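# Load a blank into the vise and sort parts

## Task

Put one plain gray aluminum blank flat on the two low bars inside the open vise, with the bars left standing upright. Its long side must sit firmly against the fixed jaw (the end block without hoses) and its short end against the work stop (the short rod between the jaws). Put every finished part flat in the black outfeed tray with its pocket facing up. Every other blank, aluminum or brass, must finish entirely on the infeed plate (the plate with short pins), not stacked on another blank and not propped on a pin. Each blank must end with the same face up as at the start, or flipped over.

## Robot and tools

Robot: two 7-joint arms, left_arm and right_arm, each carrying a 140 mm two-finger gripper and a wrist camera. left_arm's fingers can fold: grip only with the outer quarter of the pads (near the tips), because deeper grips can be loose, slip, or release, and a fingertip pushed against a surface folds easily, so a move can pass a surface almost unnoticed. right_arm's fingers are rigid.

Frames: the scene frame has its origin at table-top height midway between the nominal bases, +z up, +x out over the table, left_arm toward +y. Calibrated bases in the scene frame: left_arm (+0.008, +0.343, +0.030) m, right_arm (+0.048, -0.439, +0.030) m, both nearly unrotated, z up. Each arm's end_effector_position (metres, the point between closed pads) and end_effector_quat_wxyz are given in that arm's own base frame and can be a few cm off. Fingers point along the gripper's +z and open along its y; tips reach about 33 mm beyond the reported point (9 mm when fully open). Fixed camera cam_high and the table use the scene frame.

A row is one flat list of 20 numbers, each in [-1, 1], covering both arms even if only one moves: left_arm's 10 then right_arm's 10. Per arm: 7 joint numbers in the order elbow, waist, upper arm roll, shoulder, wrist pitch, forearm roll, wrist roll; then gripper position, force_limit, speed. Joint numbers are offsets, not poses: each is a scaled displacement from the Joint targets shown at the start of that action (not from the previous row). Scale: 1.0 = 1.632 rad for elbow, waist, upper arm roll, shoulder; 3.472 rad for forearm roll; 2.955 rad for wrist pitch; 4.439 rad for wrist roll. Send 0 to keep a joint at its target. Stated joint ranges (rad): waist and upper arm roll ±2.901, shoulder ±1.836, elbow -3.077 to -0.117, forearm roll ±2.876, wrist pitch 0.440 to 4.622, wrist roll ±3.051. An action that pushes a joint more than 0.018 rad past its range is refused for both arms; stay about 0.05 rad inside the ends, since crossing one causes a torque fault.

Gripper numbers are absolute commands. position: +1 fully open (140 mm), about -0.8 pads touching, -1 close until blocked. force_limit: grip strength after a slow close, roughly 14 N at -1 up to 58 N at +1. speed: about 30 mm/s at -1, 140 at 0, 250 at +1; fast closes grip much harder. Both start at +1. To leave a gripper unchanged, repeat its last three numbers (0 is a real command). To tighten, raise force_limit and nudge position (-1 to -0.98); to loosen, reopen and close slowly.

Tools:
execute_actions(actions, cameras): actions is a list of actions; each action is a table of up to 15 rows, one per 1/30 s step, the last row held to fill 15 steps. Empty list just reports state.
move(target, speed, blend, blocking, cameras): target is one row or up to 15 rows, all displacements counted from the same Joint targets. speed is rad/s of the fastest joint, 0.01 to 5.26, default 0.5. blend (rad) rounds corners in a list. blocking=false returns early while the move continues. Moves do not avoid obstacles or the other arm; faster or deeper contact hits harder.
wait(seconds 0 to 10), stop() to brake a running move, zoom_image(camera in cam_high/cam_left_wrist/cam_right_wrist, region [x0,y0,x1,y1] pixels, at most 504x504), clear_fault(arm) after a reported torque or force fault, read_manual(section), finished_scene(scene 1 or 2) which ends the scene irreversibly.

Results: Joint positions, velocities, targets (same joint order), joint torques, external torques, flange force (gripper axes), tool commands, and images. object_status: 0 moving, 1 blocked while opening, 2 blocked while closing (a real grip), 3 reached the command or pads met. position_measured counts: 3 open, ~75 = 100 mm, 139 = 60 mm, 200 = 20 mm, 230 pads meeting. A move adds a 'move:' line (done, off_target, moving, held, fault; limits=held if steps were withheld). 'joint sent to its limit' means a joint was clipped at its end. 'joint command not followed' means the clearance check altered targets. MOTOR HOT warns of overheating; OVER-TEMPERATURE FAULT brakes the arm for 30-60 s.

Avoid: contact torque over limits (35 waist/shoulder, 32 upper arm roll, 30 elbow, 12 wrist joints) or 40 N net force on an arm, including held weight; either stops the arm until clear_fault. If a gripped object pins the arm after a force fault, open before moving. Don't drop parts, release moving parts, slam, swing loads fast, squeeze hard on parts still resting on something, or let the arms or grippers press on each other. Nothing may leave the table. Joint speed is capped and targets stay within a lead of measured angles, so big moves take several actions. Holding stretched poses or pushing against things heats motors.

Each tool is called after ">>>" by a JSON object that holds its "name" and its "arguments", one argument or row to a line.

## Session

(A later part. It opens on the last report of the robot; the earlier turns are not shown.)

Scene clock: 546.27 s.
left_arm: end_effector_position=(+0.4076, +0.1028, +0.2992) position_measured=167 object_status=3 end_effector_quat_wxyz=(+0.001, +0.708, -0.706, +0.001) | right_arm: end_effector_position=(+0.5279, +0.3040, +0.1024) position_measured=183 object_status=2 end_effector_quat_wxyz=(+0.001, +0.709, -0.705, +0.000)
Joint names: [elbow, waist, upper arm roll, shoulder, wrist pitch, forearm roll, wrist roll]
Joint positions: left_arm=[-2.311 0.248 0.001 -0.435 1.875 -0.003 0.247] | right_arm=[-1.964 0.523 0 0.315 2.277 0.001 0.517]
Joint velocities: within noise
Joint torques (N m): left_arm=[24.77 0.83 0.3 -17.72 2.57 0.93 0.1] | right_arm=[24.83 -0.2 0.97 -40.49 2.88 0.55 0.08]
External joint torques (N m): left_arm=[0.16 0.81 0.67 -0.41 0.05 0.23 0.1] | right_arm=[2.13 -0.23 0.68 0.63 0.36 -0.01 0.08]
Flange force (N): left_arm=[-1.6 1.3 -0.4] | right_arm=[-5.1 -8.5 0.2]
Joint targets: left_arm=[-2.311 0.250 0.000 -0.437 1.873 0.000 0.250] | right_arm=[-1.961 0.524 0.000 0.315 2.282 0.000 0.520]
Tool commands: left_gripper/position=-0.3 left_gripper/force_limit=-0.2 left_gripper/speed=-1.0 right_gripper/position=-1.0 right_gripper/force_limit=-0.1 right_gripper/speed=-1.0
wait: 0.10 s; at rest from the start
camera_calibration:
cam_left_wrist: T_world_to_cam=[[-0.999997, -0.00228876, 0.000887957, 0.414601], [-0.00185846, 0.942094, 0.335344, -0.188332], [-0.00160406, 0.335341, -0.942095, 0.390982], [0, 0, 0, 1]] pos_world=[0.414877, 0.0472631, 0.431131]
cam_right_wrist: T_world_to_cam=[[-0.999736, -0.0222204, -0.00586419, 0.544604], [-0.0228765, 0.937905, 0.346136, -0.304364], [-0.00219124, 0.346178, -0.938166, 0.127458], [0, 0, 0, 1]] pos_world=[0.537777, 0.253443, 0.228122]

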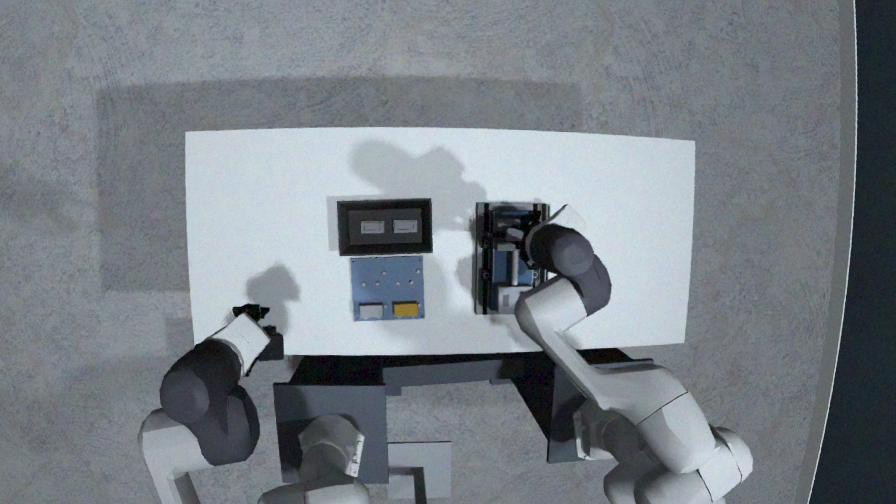

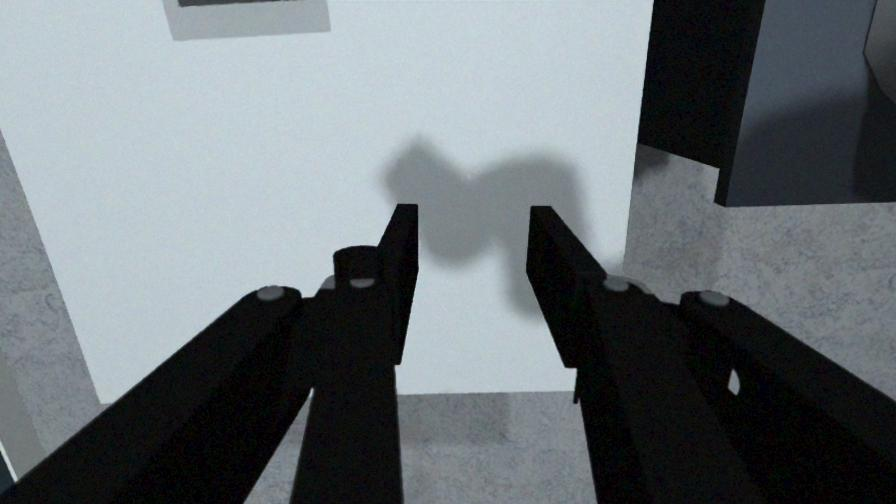

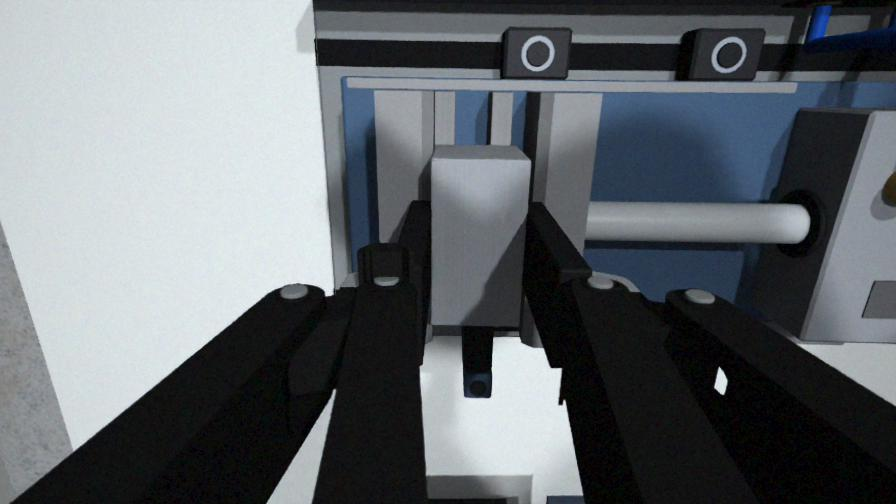

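>>> {"name": "move", "arguments": {
  "target": [0, 0, 0, 0, 0, 0, 0, -0.3, -0.2, -1, 0.0016, 0, 0, -0.0046, -0.0030, 0, 0, -1, -0.1, -1],
  "speed": 0.02,
  "cameras": ["cam_right_wrist"]
}}

>>> {"name": "zoom_image", "arguments": {
  "camera": "cam_right_wrist",
  "region": [375, 192, 425, 242]
}}

>>> {"name": "zoom_image", "arguments": {
  "camera": "cam_right_wrist",
  "region": [370, 190, 440, 260]
}}

>>> {"name": "zoom_image", "arguments": {
  "camera": "cam_right_wrist",
  "region": [400, 80, 560, 220]
}}

Scene clock: 625.80 s.
left_arm: end_effector_position=(+0.4076, +0.1028, +0.2992) position_measured=167 object_status=3 end_effector_quat_wxyz=(+0.001, +0.708, -0.706, +0.001) | right_arm: end_effector_position=(+0.5284, +0.3043, +0.1043) position_measured=183 object_status=2 end_effector_quat_wxyz=(+0.000, +0.709, -0.705, +0.000)
Joint names: [elbow, waist, upper arm roll, shoulder, wrist pitch, forearm roll, wrist roll]
Joint positions: left_arm=[-2.311 0.248 0.001 -0.435 1.875 -0.003 0.247] | right_arm=[-1.963 0.523 0 0.312 2.275 0.001 0.517]
Joint velocities: within noise
Joint torques (N m): left_arm=[24.82 0.85 0.3 -17.66 2.58 0.92 0.14] | right_arm=[25.94 -0.19 0.76 -42.11 2.6 0.47 0.08]
External joint torques (N m): left_arm=[0.09 0.84 0.66 -0.19 0.05 0.22 0.13] | right_arm=[3.2 -0.07 0.61 -1.07 0.09 -0.09 0.08]
Flange force (N): left_arm=[-1.8 0.8 -0.2] | right_arm=[-5.3 -8.5 -3.6]
Joint targets: left_arm=[-2.311 0.250 0.000 -0.437 1.873 0.000 0.250] | right_arm=[-1.959 0.524 0.000 0.308 2.273 0.000 0.520]
move: done
camera_calibration:
cam_right_wrist: T_world_to_cam=[[-0.999726, -0.0221412, -0.00755946, 0.545196], [-0.0233886, 0.937579, 0.346985, -0.305049], [-0.000595083, 0.347067, -0.93784, 0.128013], [0, 0, 0, 1]] pos_world=[0.537989, 0.253649, 0.230024]
Images, in order (width x height): cam_right_wrist 896x504.

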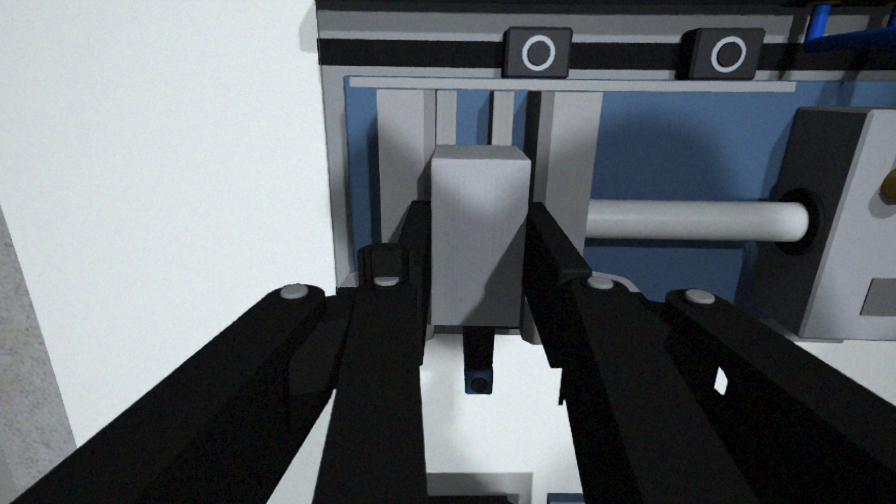

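Scaled by 10.080 from the camera's 896x504 image, which has a finer 1280x720 frame.

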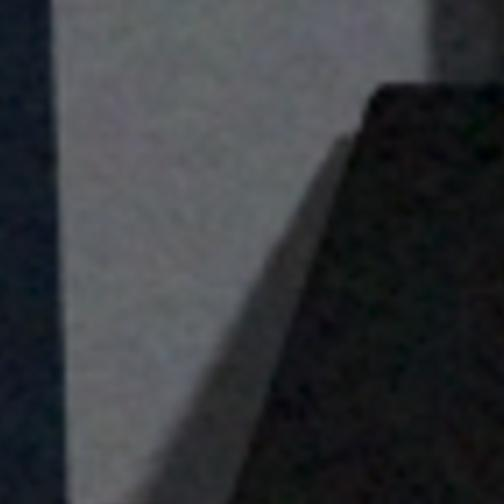

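Scaled by 7.200 from the camera's 896x504 image, which has a finer 1280x720 frame.

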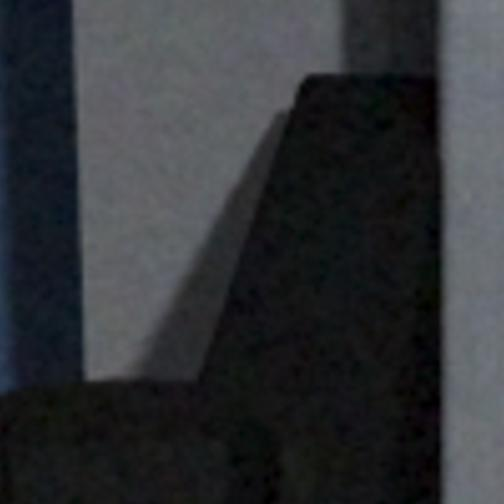

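Scaled by 3.150 from the camera's 896x504 image, which has a finer 1280x720 frame.

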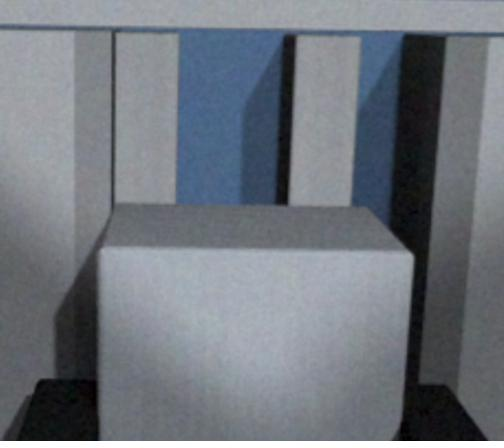

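>>> {"name": "move", "arguments": {
  "target": [0, 0, 0, 0, 0, 0, 0, -0.3, -0.2, -1, 0.0026, 0.0008, 0, 0.0020, -0.0004, 0, 0.0004, -1, -0.1, -1],
  "speed": 0.012,
  "cameras": []
}}

Scene clock: 681.63 s.
left_arm: end_effector_position=(+0.4076, +0.1028, +0.2992) position_measured=167 object_status=3 end_effector_quat_wxyz=(+0.001, +0.708, -0.706, +0.001) | right_arm: end_effector_position=(+0.5285, +0.3044, +0.1049) position_measured=183 object_status=2 end_effector_quat_wxyz=(+0.001, +0.709, -0.706, +0.000)
Joint names: [elbow, waist, upper arm roll, shoulder, wrist pitch, forearm roll, wrist roll]
Joint positions: left_arm=[-2.311 0.248 0.001 -0.435 1.875 -0.003 0.247] | right_arm=[-1.96 0.523 0 0.313 2.271 0.001 0.518]
Joint velocities: within noise
Joint torques (N m): left_arm=[24.82 0.83 0.28 -17.7 2.57 0.91 0.08] | right_arm=[26.65 0.65 1.67 -41.8 3.07 0.54 0.17]
External joint torques (N m): left_arm=[0.14 0.77 0.59 -0.32 0.04 0.21 0.08] | right_arm=[3.85 0.63 1.4 -0.72 0.55 -0.03 0.17]
Flange force (N): left_arm=[-1.5 1.0 -0.3] | right_arm=[-8.0 -10.4 -2.6]
Joint targets: left_arm=[-2.311 0.250 0.000 -0.437 1.873 0.000 0.250] | right_arm=[-1.954 0.525 0.000 0.311 2.272 0.000 0.522]
move: done
No camera images: "cameras" was empty.

>>> {"name": "move", "arguments": {
  "target": [0, 0, 0, 0, 0, 0, 0, -0.3, -0.2, -1, -0.0006, 0, 0, 0.0013, 0.0010, 0, 0, -1, -0.1, -1],
  "speed": 0.012,
  "cameras": []
}}

Scene clock: 686.30 s.
left_arm: end_effector_position=(+0.4076, +0.1028, +0.2992) position_measured=167 object_status=3 end_effector_quat_wxyz=(+0.001, +0.708, -0.706, +0.001) | right_arm: end_effector_position=(+0.5285, +0.3045, +0.1049) position_measured=183 object_status=2 end_effector_quat_wxyz=(+0.001, +0.708, -0.706, +0.000)
Joint names: [elbow, waist, upper arm roll, shoulder, wrist pitch, forearm roll, wrist roll]
Joint positions: left_arm=[-2.311 0.248 0.001 -0.435 1.875 -0.003 0.247] | right_arm=[-1.959 0.523 0 0.313 2.27 0.001 0.518]
Joint velocities: within noise
Joint torques (N m): left_arm=[24.84 0.83 0.29 -17.64 2.56 0.94 0.11] | right_arm=[25.69 0.68 1.67 -40.75 3.21 0.56 0.16]
External joint torques (N m): left_arm=[0.14 0.86 0.7 -0.28 0.03 0.24 0.11] | right_arm=[2.82 0.78 1.49 0.55 0.68 -0.01 0.16]
Flange force (N): left_arm=[-1.8 1.0 -0.3] | right_arm=[-7.7 -9.5 0.2]
Joint targets: left_arm=[-2.311 0.250 0.000 -0.437 1.873 0.000 0.250] | right_arm=[-1.955 0.525 0.000 0.313 2.275 0.000 0.522]
move: done
No camera images: "cameras" was empty.

>>> {"name": "move", "arguments": {
  "target": [0, 0, 0, 0, 0, 0, 0, -0.3, -0.2, -1, -0.0006, -0.0002, 0, 0.0009, 0.0008, 0, 0, -1, -0.1, -1],
  "speed": 0.012,
  "cameras": []
}}

Scene clock: 689.33 s.
left_arm: end_effector_position=(+0.4076, +0.1028, +0.2992) position_measured=167 object_status=3 end_effector_quat_wxyz=(+0.001, +0.708, -0.706, +0.001) | right_arm: end_effector_position=(+0.5284, +0.3044, +0.1039) position_measured=183 object_status=2 end_effector_quat_wxyz=(+0.001, +0.708, -0.706, +0.000)
Joint names: [elbow, waist, upper arm roll, shoulder, wrist pitch, forearm roll, wrist roll]
Joint positions: left_arm=[-2.311 0.248 0.001 -0.435 1.875 -0.003 0.247] | right_arm=[-1.959 0.523 0 0.315 2.271 0.001 0.519]
Joint velocities: within noise
Joint torques (N m): left_arm=[24.86 0.81 0.38 -17.68 2.57 0.91 0.08] | right_arm=[25.05 0.3 1.68 -40.96 2.97 0.56 0.11]
External joint torques (N m): left_arm=[0.24 0.77 0.72 -0.43 0.05 0.21 0.08] | right_arm=[2.39 0.28 1.39 0.03 0.47 -0.01 0.11]
Flange force (N): left_arm=[-1.7 1.1 -0.6] | right_arm=[-5.7 -7.4 -0.6]
Joint targets: left_arm=[-2.311 0.250 0.000 -0.437 1.873 0.000 0.250] | right_arm=[-1.956 0.525 0.000 0.315 2.278 0.000 0.522]
move: done
No camera images: "cameras" was empty.

>>> {"name": "move", "arguments": {
  "target": [0, 0, 0, 0, 0, 0, 0, -0.3, -0.2, -1, -0.0001, 0, 0, 0.0009, 0.0004, 0, 0, -1, -0.1, -1],
  "speed": 0.012,
  "cameras": []
}}

Scene clock: 691.47 s.
left_arm: end_effector_position=(+0.4076, +0.1028, +0.2992) position_measured=167 object_status=3 end_effector_quat_wxyz=(+0.001, +0.708, -0.706, +0.001) | right_arm: end_effector_position=(+0.5284, +0.3044, +0.1032) position_measured=183 object_status=2 end_effector_quat_wxyz=(+0.001, +0.708, -0.706, -0.001)
Joint names: [elbow, waist, upper arm roll, shoulder, wrist pitch, forearm roll, wrist roll]
Joint positions: left_arm=[-2.311 0.248 0.001 -0.435 1.875 -0.003 0.247] | right_arm=[-1.959 0.523 0 0.316 2.272 0.001 0.519]
Joint velocities: within noise
Joint torques (N m): left_arm=[24.83 0.83 0.32 -17.69 2.57 0.92 0.12] | right_arm=[24.89 0.32 1.71 -40.81 3.02 0.57 0.08]
External joint torques (N m): left_arm=[0.21 0.87 0.75 -0.43 0.05 0.23 0.12] | right_arm=[2.2 0.36 1.48 0.36 0.51 0 0.08]
Flange force (N): left_arm=[-1.8 1.2 -0.5] | right_arm=[-5.7 -7.4 0.1]
Joint targets: left_arm=[-2.311 0.250 0.000 -0.437 1.873 0.000 0.250] | right_arm=[-1.957 0.525 0.000 0.316 2.279 0.000 0.522]
move: done
No camera images: "cameras" was empty.

>>> {"name": "move", "arguments": {
  "target": [0, 0, 0, 0, 0, 0, 0, -0.3, -0.2, -1, -0.0001, 0, 0, 0.0008, 0.0002, 0, 0, -1, -0.1, -1],
  "speed": 0.012,
  "cameras": []
}}

Scene clock: 693.70 s.
left_arm: end_effector_position=(+0.4076, +0.1028, +0.2992) position_measured=167 object_status=3 end_effector_quat_wxyz=(+0.001, +0.708, -0.706, +0.001) | right_arm: end_effector_position=(+0.5284, +0.3044, +0.1024) position_measured=183 object_status=2 end_effector_quat_wxyz=(+0.002, +0.708, -0.706, -0.001)
Joint names: [elbow, waist, upper arm roll, shoulder, wrist pitch, forearm roll, wrist roll]
Joint positions: left_arm=[-2.311 0.248 0.001 -0.435 1.875 -0.003 0.247] | right_arm=[-1.959 0.523 0 0.318 2.273 0 0.519]
Joint velocities: within noise
Joint torques (N m): left_arm=[24.81 0.87 0.34 -17.64 2.57 0.92 0.07] | right_arm=[24.74 0.3 1.43 -40.95 2.95 0.6 0.06]
External joint torques (N m): left_arm=[0.2 0.85 0.7 -0.37 0.05 0.22 0.07] | right_arm=[2.08 0.38 1.23 0.19 0.46 0.04 0.06]
Flange force (N): left_arm=[-1.7 1.1 -0.4] | right_arm=[-5.2 -6.7 -0.2]
Joint targets: left_arm=[-2.311 0.250 0.000 -0.437 1.873 0.000 0.250] | right_arm=[-1.957 0.525 0.000 0.318 2.279 0.000 0.522]
move: done
No camera images: "cameras" was empty.

>>> {"name": "move", "arguments": {
  "target": [0, 0, 0, 0, 0, 0, 0, -0.3, -0.2, -1, -0.0001, 0, 0, 0.0008, 0.0001, 0, 0, -1, -0.1, -1],
  "speed": 0.012,
  "cameras": []
}}

Scene clock: 696.13 s.
left_arm: end_effector_position=(+0.4076, +0.1028, +0.2992) position_measured=167 object_status=3 end_effector_quat_wxyz=(+0.001, +0.708, -0.706, +0.001) | right_arm: end_effector_position=(+0.5284, +0.3044, +0.1024) position_measured=183 object_status=2 end_effector_quat_wxyz=(+0.002, +0.708, -0.706, -0.001)
Joint names: [elbow, waist, upper arm roll, shoulder, wrist pitch, forearm roll, wrist roll]
Joint positions: left_arm=[-2.311 0.248 0.001 -0.435 1.875 -0.003 0.247] | right_arm=[-1.959 0.523 0 0.318 2.273 0 0.519]
Joint velocities: within noise
Joint torques (N m): left_arm=[24.83 0.82 0.31 -17.72 2.58 0.91 0.1] | right_arm=[24.62 0.34 1.57 -40.17 2.98 0.57 0.06]
External joint torques (N m): left_arm=[0.16 0.82 0.7 -0.36 0.05 0.22 0.1] | right_arm=[1.91 0.37 1.32 1.01 0.48 0.01 0.06]
Flange force (N): left_arm=[-1.7 1.1 -0.4] | right_arm=[-6.0 -8.0 1.1]
Joint targets: left_arm=[-2.311 0.250 0.000 -0.437 1.873 0.000 0.250] | right_arm=[-1.957 0.525 0.000 0.319 2.280 0.000 0.522]
move: done
No camera images: "cameras" was empty.

>>> {"name": "move", "arguments": {
  "target": [
    [0, 0, 0, 0, 0, 0, 0, -0.3, -0.2, -1, -0.0003, -0.0004, 0, -0.0006, -0.0003, 0, -0.0001, -1, -0.1, -1]
  ],
  "speed": 0.012,
  "cameras": []
}}

Scene clock: 715.07 s.
left_arm: end_effector_position=(+0.4076, +0.1028, +0.2992) position_measured=167 object_status=3 end_effector_quat_wxyz=(+0.001, +0.708, -0.706, +0.001) | right_arm: end_effector_position=(+0.5284, +0.3044, +0.1024) position_measured=183 object_status=2 end_effector_quat_wxyz=(+0.002, +0.708, -0.706, -0.001)
Joint names: [elbow, waist, upper arm roll, shoulder, wrist pitch, forearm roll, wrist roll]
Joint positions: left_arm=[-2.311 0.248 0.001 -0.435 1.875 -0.003 0.247] | right_arm=[-1.959 0.523 0 0.318 2.273 0 0.519]
Joint velocities: within noise
Joint torques (N m): left_arm=[24.84 0.84 0.29 -17.69 2.58 0.93 0.07] | right_arm=[24.73 0.29 1.69 -40.49 3.05 0.58 0.06]
External joint torques (N m): left_arm=[0.19 0.93 0.77 -0.37 0.06 0.24 0.07] | right_arm=[2.08 0.4 1.51 0.63 0.56 0.02 0.06]
Flange force (N): left_arm=[-1.8 1.1 -0.4] | right_arm=[-5.8 -7.5 0.6]
Joint targets: left_arm=[-2.311 0.250 0.000 -0.437 1.873 0.000 0.250] | right_arm=[-1.957 0.524 0.000 0.318 2.279 0.000 0.521]
move: done
No camera images: "cameras" was empty.

>>> {"name": "move", "arguments": {
  "target": [0, 0, 0, 0, 0, 0, 0, -0.3, -0.2, -1, 0, 0, 0, 0, 0, 0, 0, -0.25, -0.1, -1],
  "speed": 0.012,
  "cameras": ["cam_right_wrist"]
}}

>>> {"name": "zoom_image", "arguments": {
  "camera": "cam_right_wrist",
  "region": [380, 80, 600, 350]
}}

Scene clock: 718.47 s.
left_arm: end_effector_position=(+0.4076, +0.1028, +0.2992) position_measured=167 object_status=3 end_effector_quat_wxyz=(+0.001, +0.708, -0.706, +0.001) | right_arm: end_effector_position=(+0.5287, +0.3046, +0.1025) position_measured=160 object_status=0 end_effector_quat_wxyz=(+0.001, +0.708, -0.706, +0.000)
Joint names: [elbow, waist, upper arm roll, shoulder, wrist pitch, forearm roll, wrist roll]
Joint positions: left_arm=[-2.311 0.248 0.001 -0.435 1.875 -0.003 0.247] | right_arm=[-1.959 0.523 0 0.318 2.274 0 0.519]
Joint velocities: within noise
Joint torques (N m): left_arm=[24.81 0.8 0.32 -17.67 2.59 0.92 0.1] | right_arm=[24.32 -0.1 1.04 -40.59 2.71 0.58 0.11]
External joint torques (N m): left_arm=[0.14 0.83 0.74 -0.3 0.06 0.23 0.1] | right_arm=[1.73 0.07 0.93 0.4 0.22 0.02 0.11]
Flange force (N): left_arm=[-1.8 1.0 -0.3] | right_arm=[-4.5 -6.4 -0.2]
Joint targets: left_arm=[-2.311 0.250 0.000 -0.437 1.873 0.000 0.250] | right_arm=[-1.957 0.524 0.000 0.318 2.279 0.000 0.521]
move: done
camera_calibration:
cam_right_wrist: T_world_to_cam=[[-0.999767, -0.020872, -0.00547711, 0.545007], [-0.0214781, 0.938044, 0.345851, -0.305793], [-0.00208083, 0.345888, -0.938274, 0.127444], [0, 0, 0, 1]] pos_world=[0.538578, 0.254141, 0.228321]
Images, in order (width x height): cam_right_wrist 896x504.

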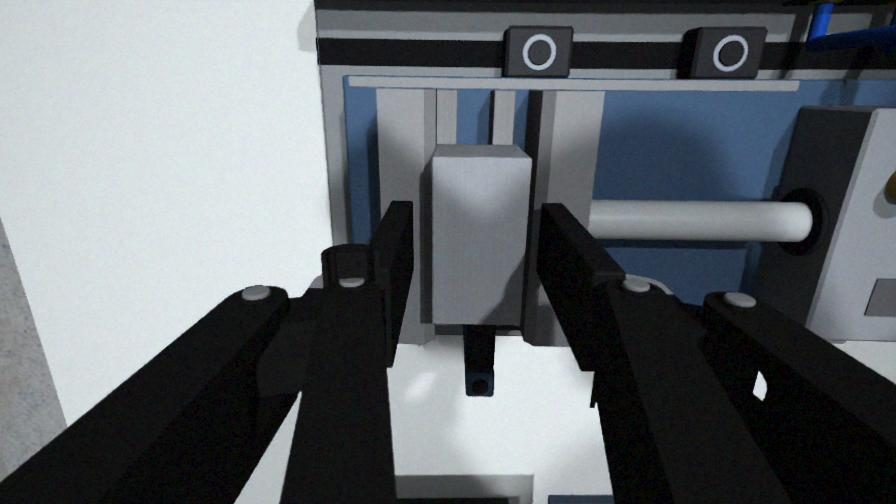

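Scaled by 1.867 from the camera's 896x504 image, which has a finer 1280x720 frame.

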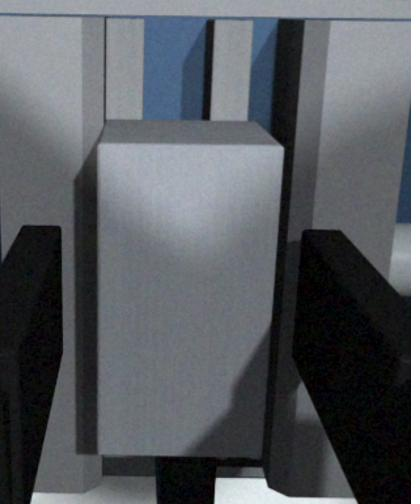

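>>> {"name": "move", "arguments": {
  "target": [
    [0, 0, 0, 0, 0, 0, 0, -0.3, -0.2, -1, 0.00705, 0, 0, -0.0136, -0.01144, 0, 0, -0.25, -0.1, -1],
    [0, 0, 0, 0, 0, 0, 0, -0.3, -0.2, -1, 0.03117, 0, 0, -0.04575, -0.04248, 0, 0, -0.25, -0.1, -1],
    [0, 0, 0, 0, 0, 0, 0, -0.3, -0.2, -1, 0.08675, 0, 0, -0.08432, -0.09448, 0, 0, -0.25, -0.1, -1]
  ],
  "speed": [0.04, 0.15, 0.3],
  "blend": [0.01, 0.01, 0],
  "cameras": ["cam_high", "cam_right_wrist"]
}}

>>> {"name": "zoom_image", "arguments": {
  "camera": "cam_right_wrist",
  "region": [340, 150, 600, 410]
}}

Scene clock: 727.10 s.
left_arm: end_effector_position=(+0.4076, +0.1028, +0.2992) position_measured=167 object_status=3 end_effector_quat_wxyz=(+0.001, +0.708, -0.706, +0.001) | right_arm: end_effector_position=(+0.5305, +0.3057, +0.2285) position_measured=160 object_status=3 end_effector_quat_wxyz=(-0.004, +0.708, -0.706, +0.001)
Joint names: [elbow, waist, upper arm roll, shoulder, wrist pitch, forearm roll, wrist roll]
Joint positions: left_arm=[-2.311 0.248 0.001 -0.435 1.875 -0.003 0.247] | right_arm=[-1.817 0.523 0 0.179 2.005 0 0.519]
Joint velocities: left_arm=[within noise] | right_arm=[-0.003 0 -0.001 0 -0.004 -0.001 0.001]
Joint torques (N m): left_arm=[24.83 0.79 0.34 -17.67 2.57 0.92 0.11] | right_arm=[25.99 -0.12 0.88 -37.7 2.1 0.69 0.08]
External joint torques (N m): left_arm=[0.12 0.8 0.74 -0.3 0.04 0.22 0.11] | right_arm=[1.37 -0.18 0.68 0.99 -0.46 0.01 0.08]
Flange force (N): left_arm=[-1.8 1.1 -0.3] | right_arm=[-5.0 -7.8 -2.7]
Joint targets: left_arm=[-2.311 0.250 0.000 -0.437 1.873 0.000 0.250] | right_arm=[-1.816 0.524 0.000 0.180 2.000 0.000 0.521]
move: done
camera_calibration:
cam_right_wrist: T_world_to_cam=[[-0.999662, -0.0209946, -0.0153433, 0.549637], [-0.0250457, 0.936041, 0.350997, -0.349004], [0.00699296, 0.351263, -0.936251, 0.238402], [0, 0, 0, 1]] pos_world=[0.539043, 0.25448, 0.354136]
Images, in order (width x height): cam_high 896x504, cam_right_wrist 896x504.

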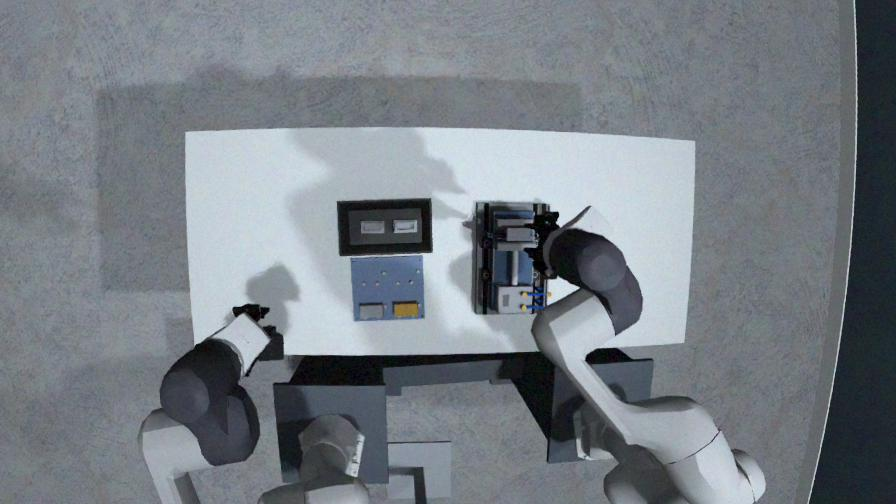

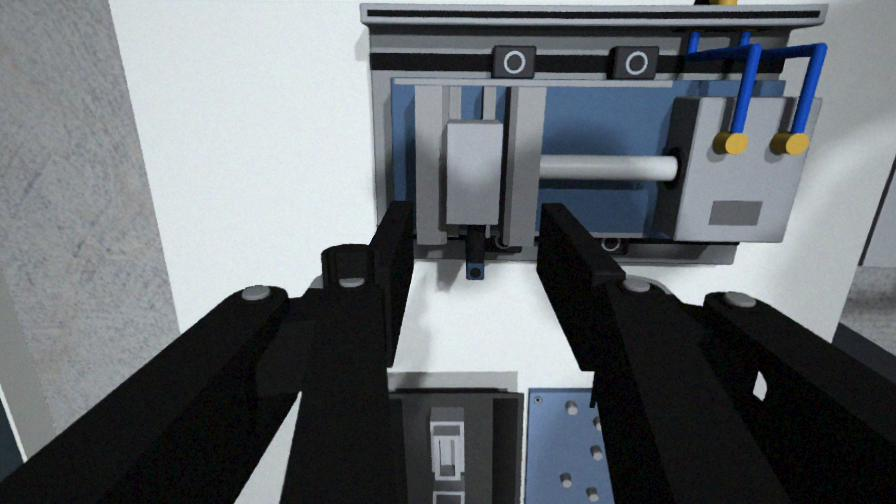

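Scaled by 1.938 from the camera's 896x504 image, which has a finer 1280x720 frame.

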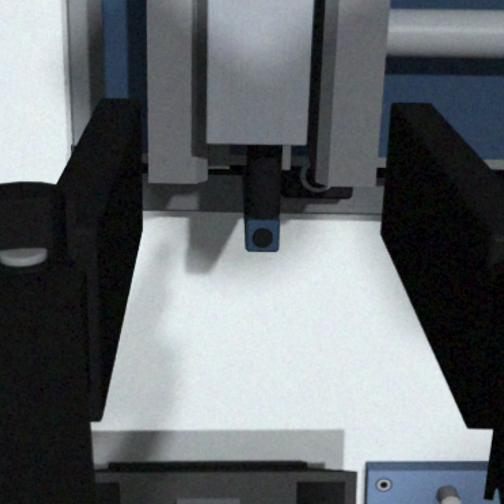

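>>> {"name": "zoom_image", "arguments": {
  "camera": "cam_right_wrist",
  "region": [400, 70, 560, 250]
}}

>>> {"name": "zoom_image", "arguments": {
  "camera": "cam_right_wrist",
  "region": [420, 80, 520, 150]
}}

>>> {"name": "zoom_image", "arguments": {
  "camera": "cam_right_wrist",
  "region": [430, 190, 530, 290]
}}

>>> {"name": "zoom_image", "arguments": {
  "camera": "cam_high",
  "region": [320, 180, 580, 330]
}}

Scaled by 2.800 from the camera's 896x504 image, which has a finer 1280x720 frame.

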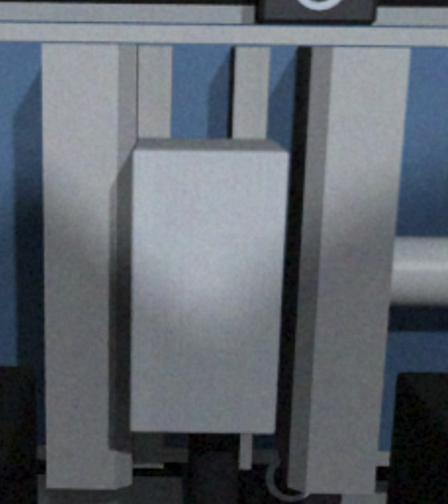

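Scaled by 5.040 from the camera's 896x504 image, which has a finer 1280x720 frame.

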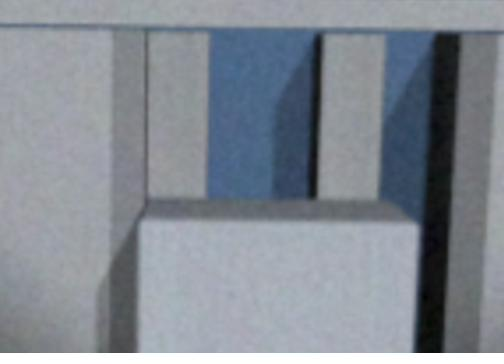

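Scaled by 5.040 from the camera's 896x504 image, which has a finer 1280x720 frame.

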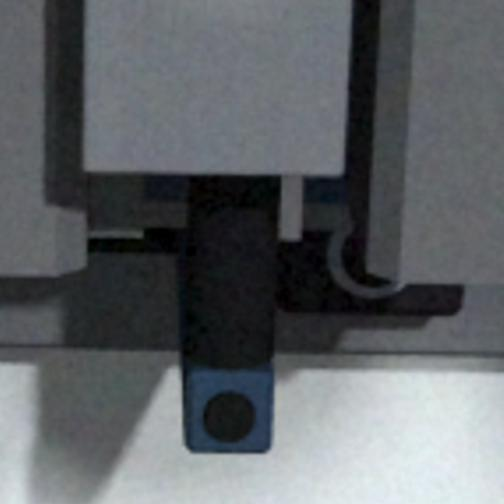

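Scaled by 1.938 from the camera's 896x504 image, which has a finer 1280x720 frame.

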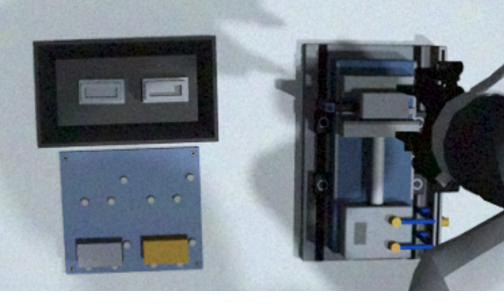

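>>> {"name": "zoom_image", "arguments": {
  "camera": "cam_high",
  "region": [465, 195, 565, 320]
}}

>>> {"name": "zoom_image", "arguments": {
  "camera": "cam_high",
  "region": [345, 250, 435, 330]
}}

Scaled by 4.032 from the camera's 896x504 image, which has a finer 1280x720 frame.

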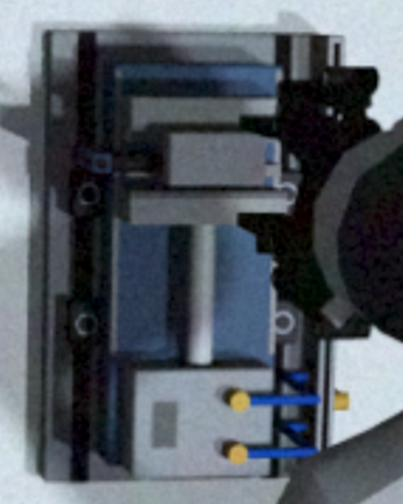

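Scaled by 5.600 from the camera's 896x504 image, which has a finer 1280x720 frame.

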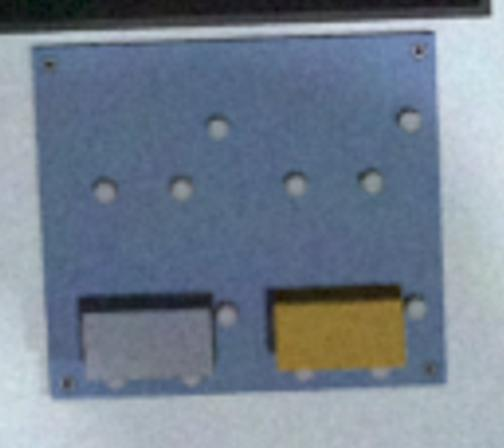

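>>> {"name": "finished_scene", "arguments": {
  "scene": 2
}}

The scene is finished: the task was done.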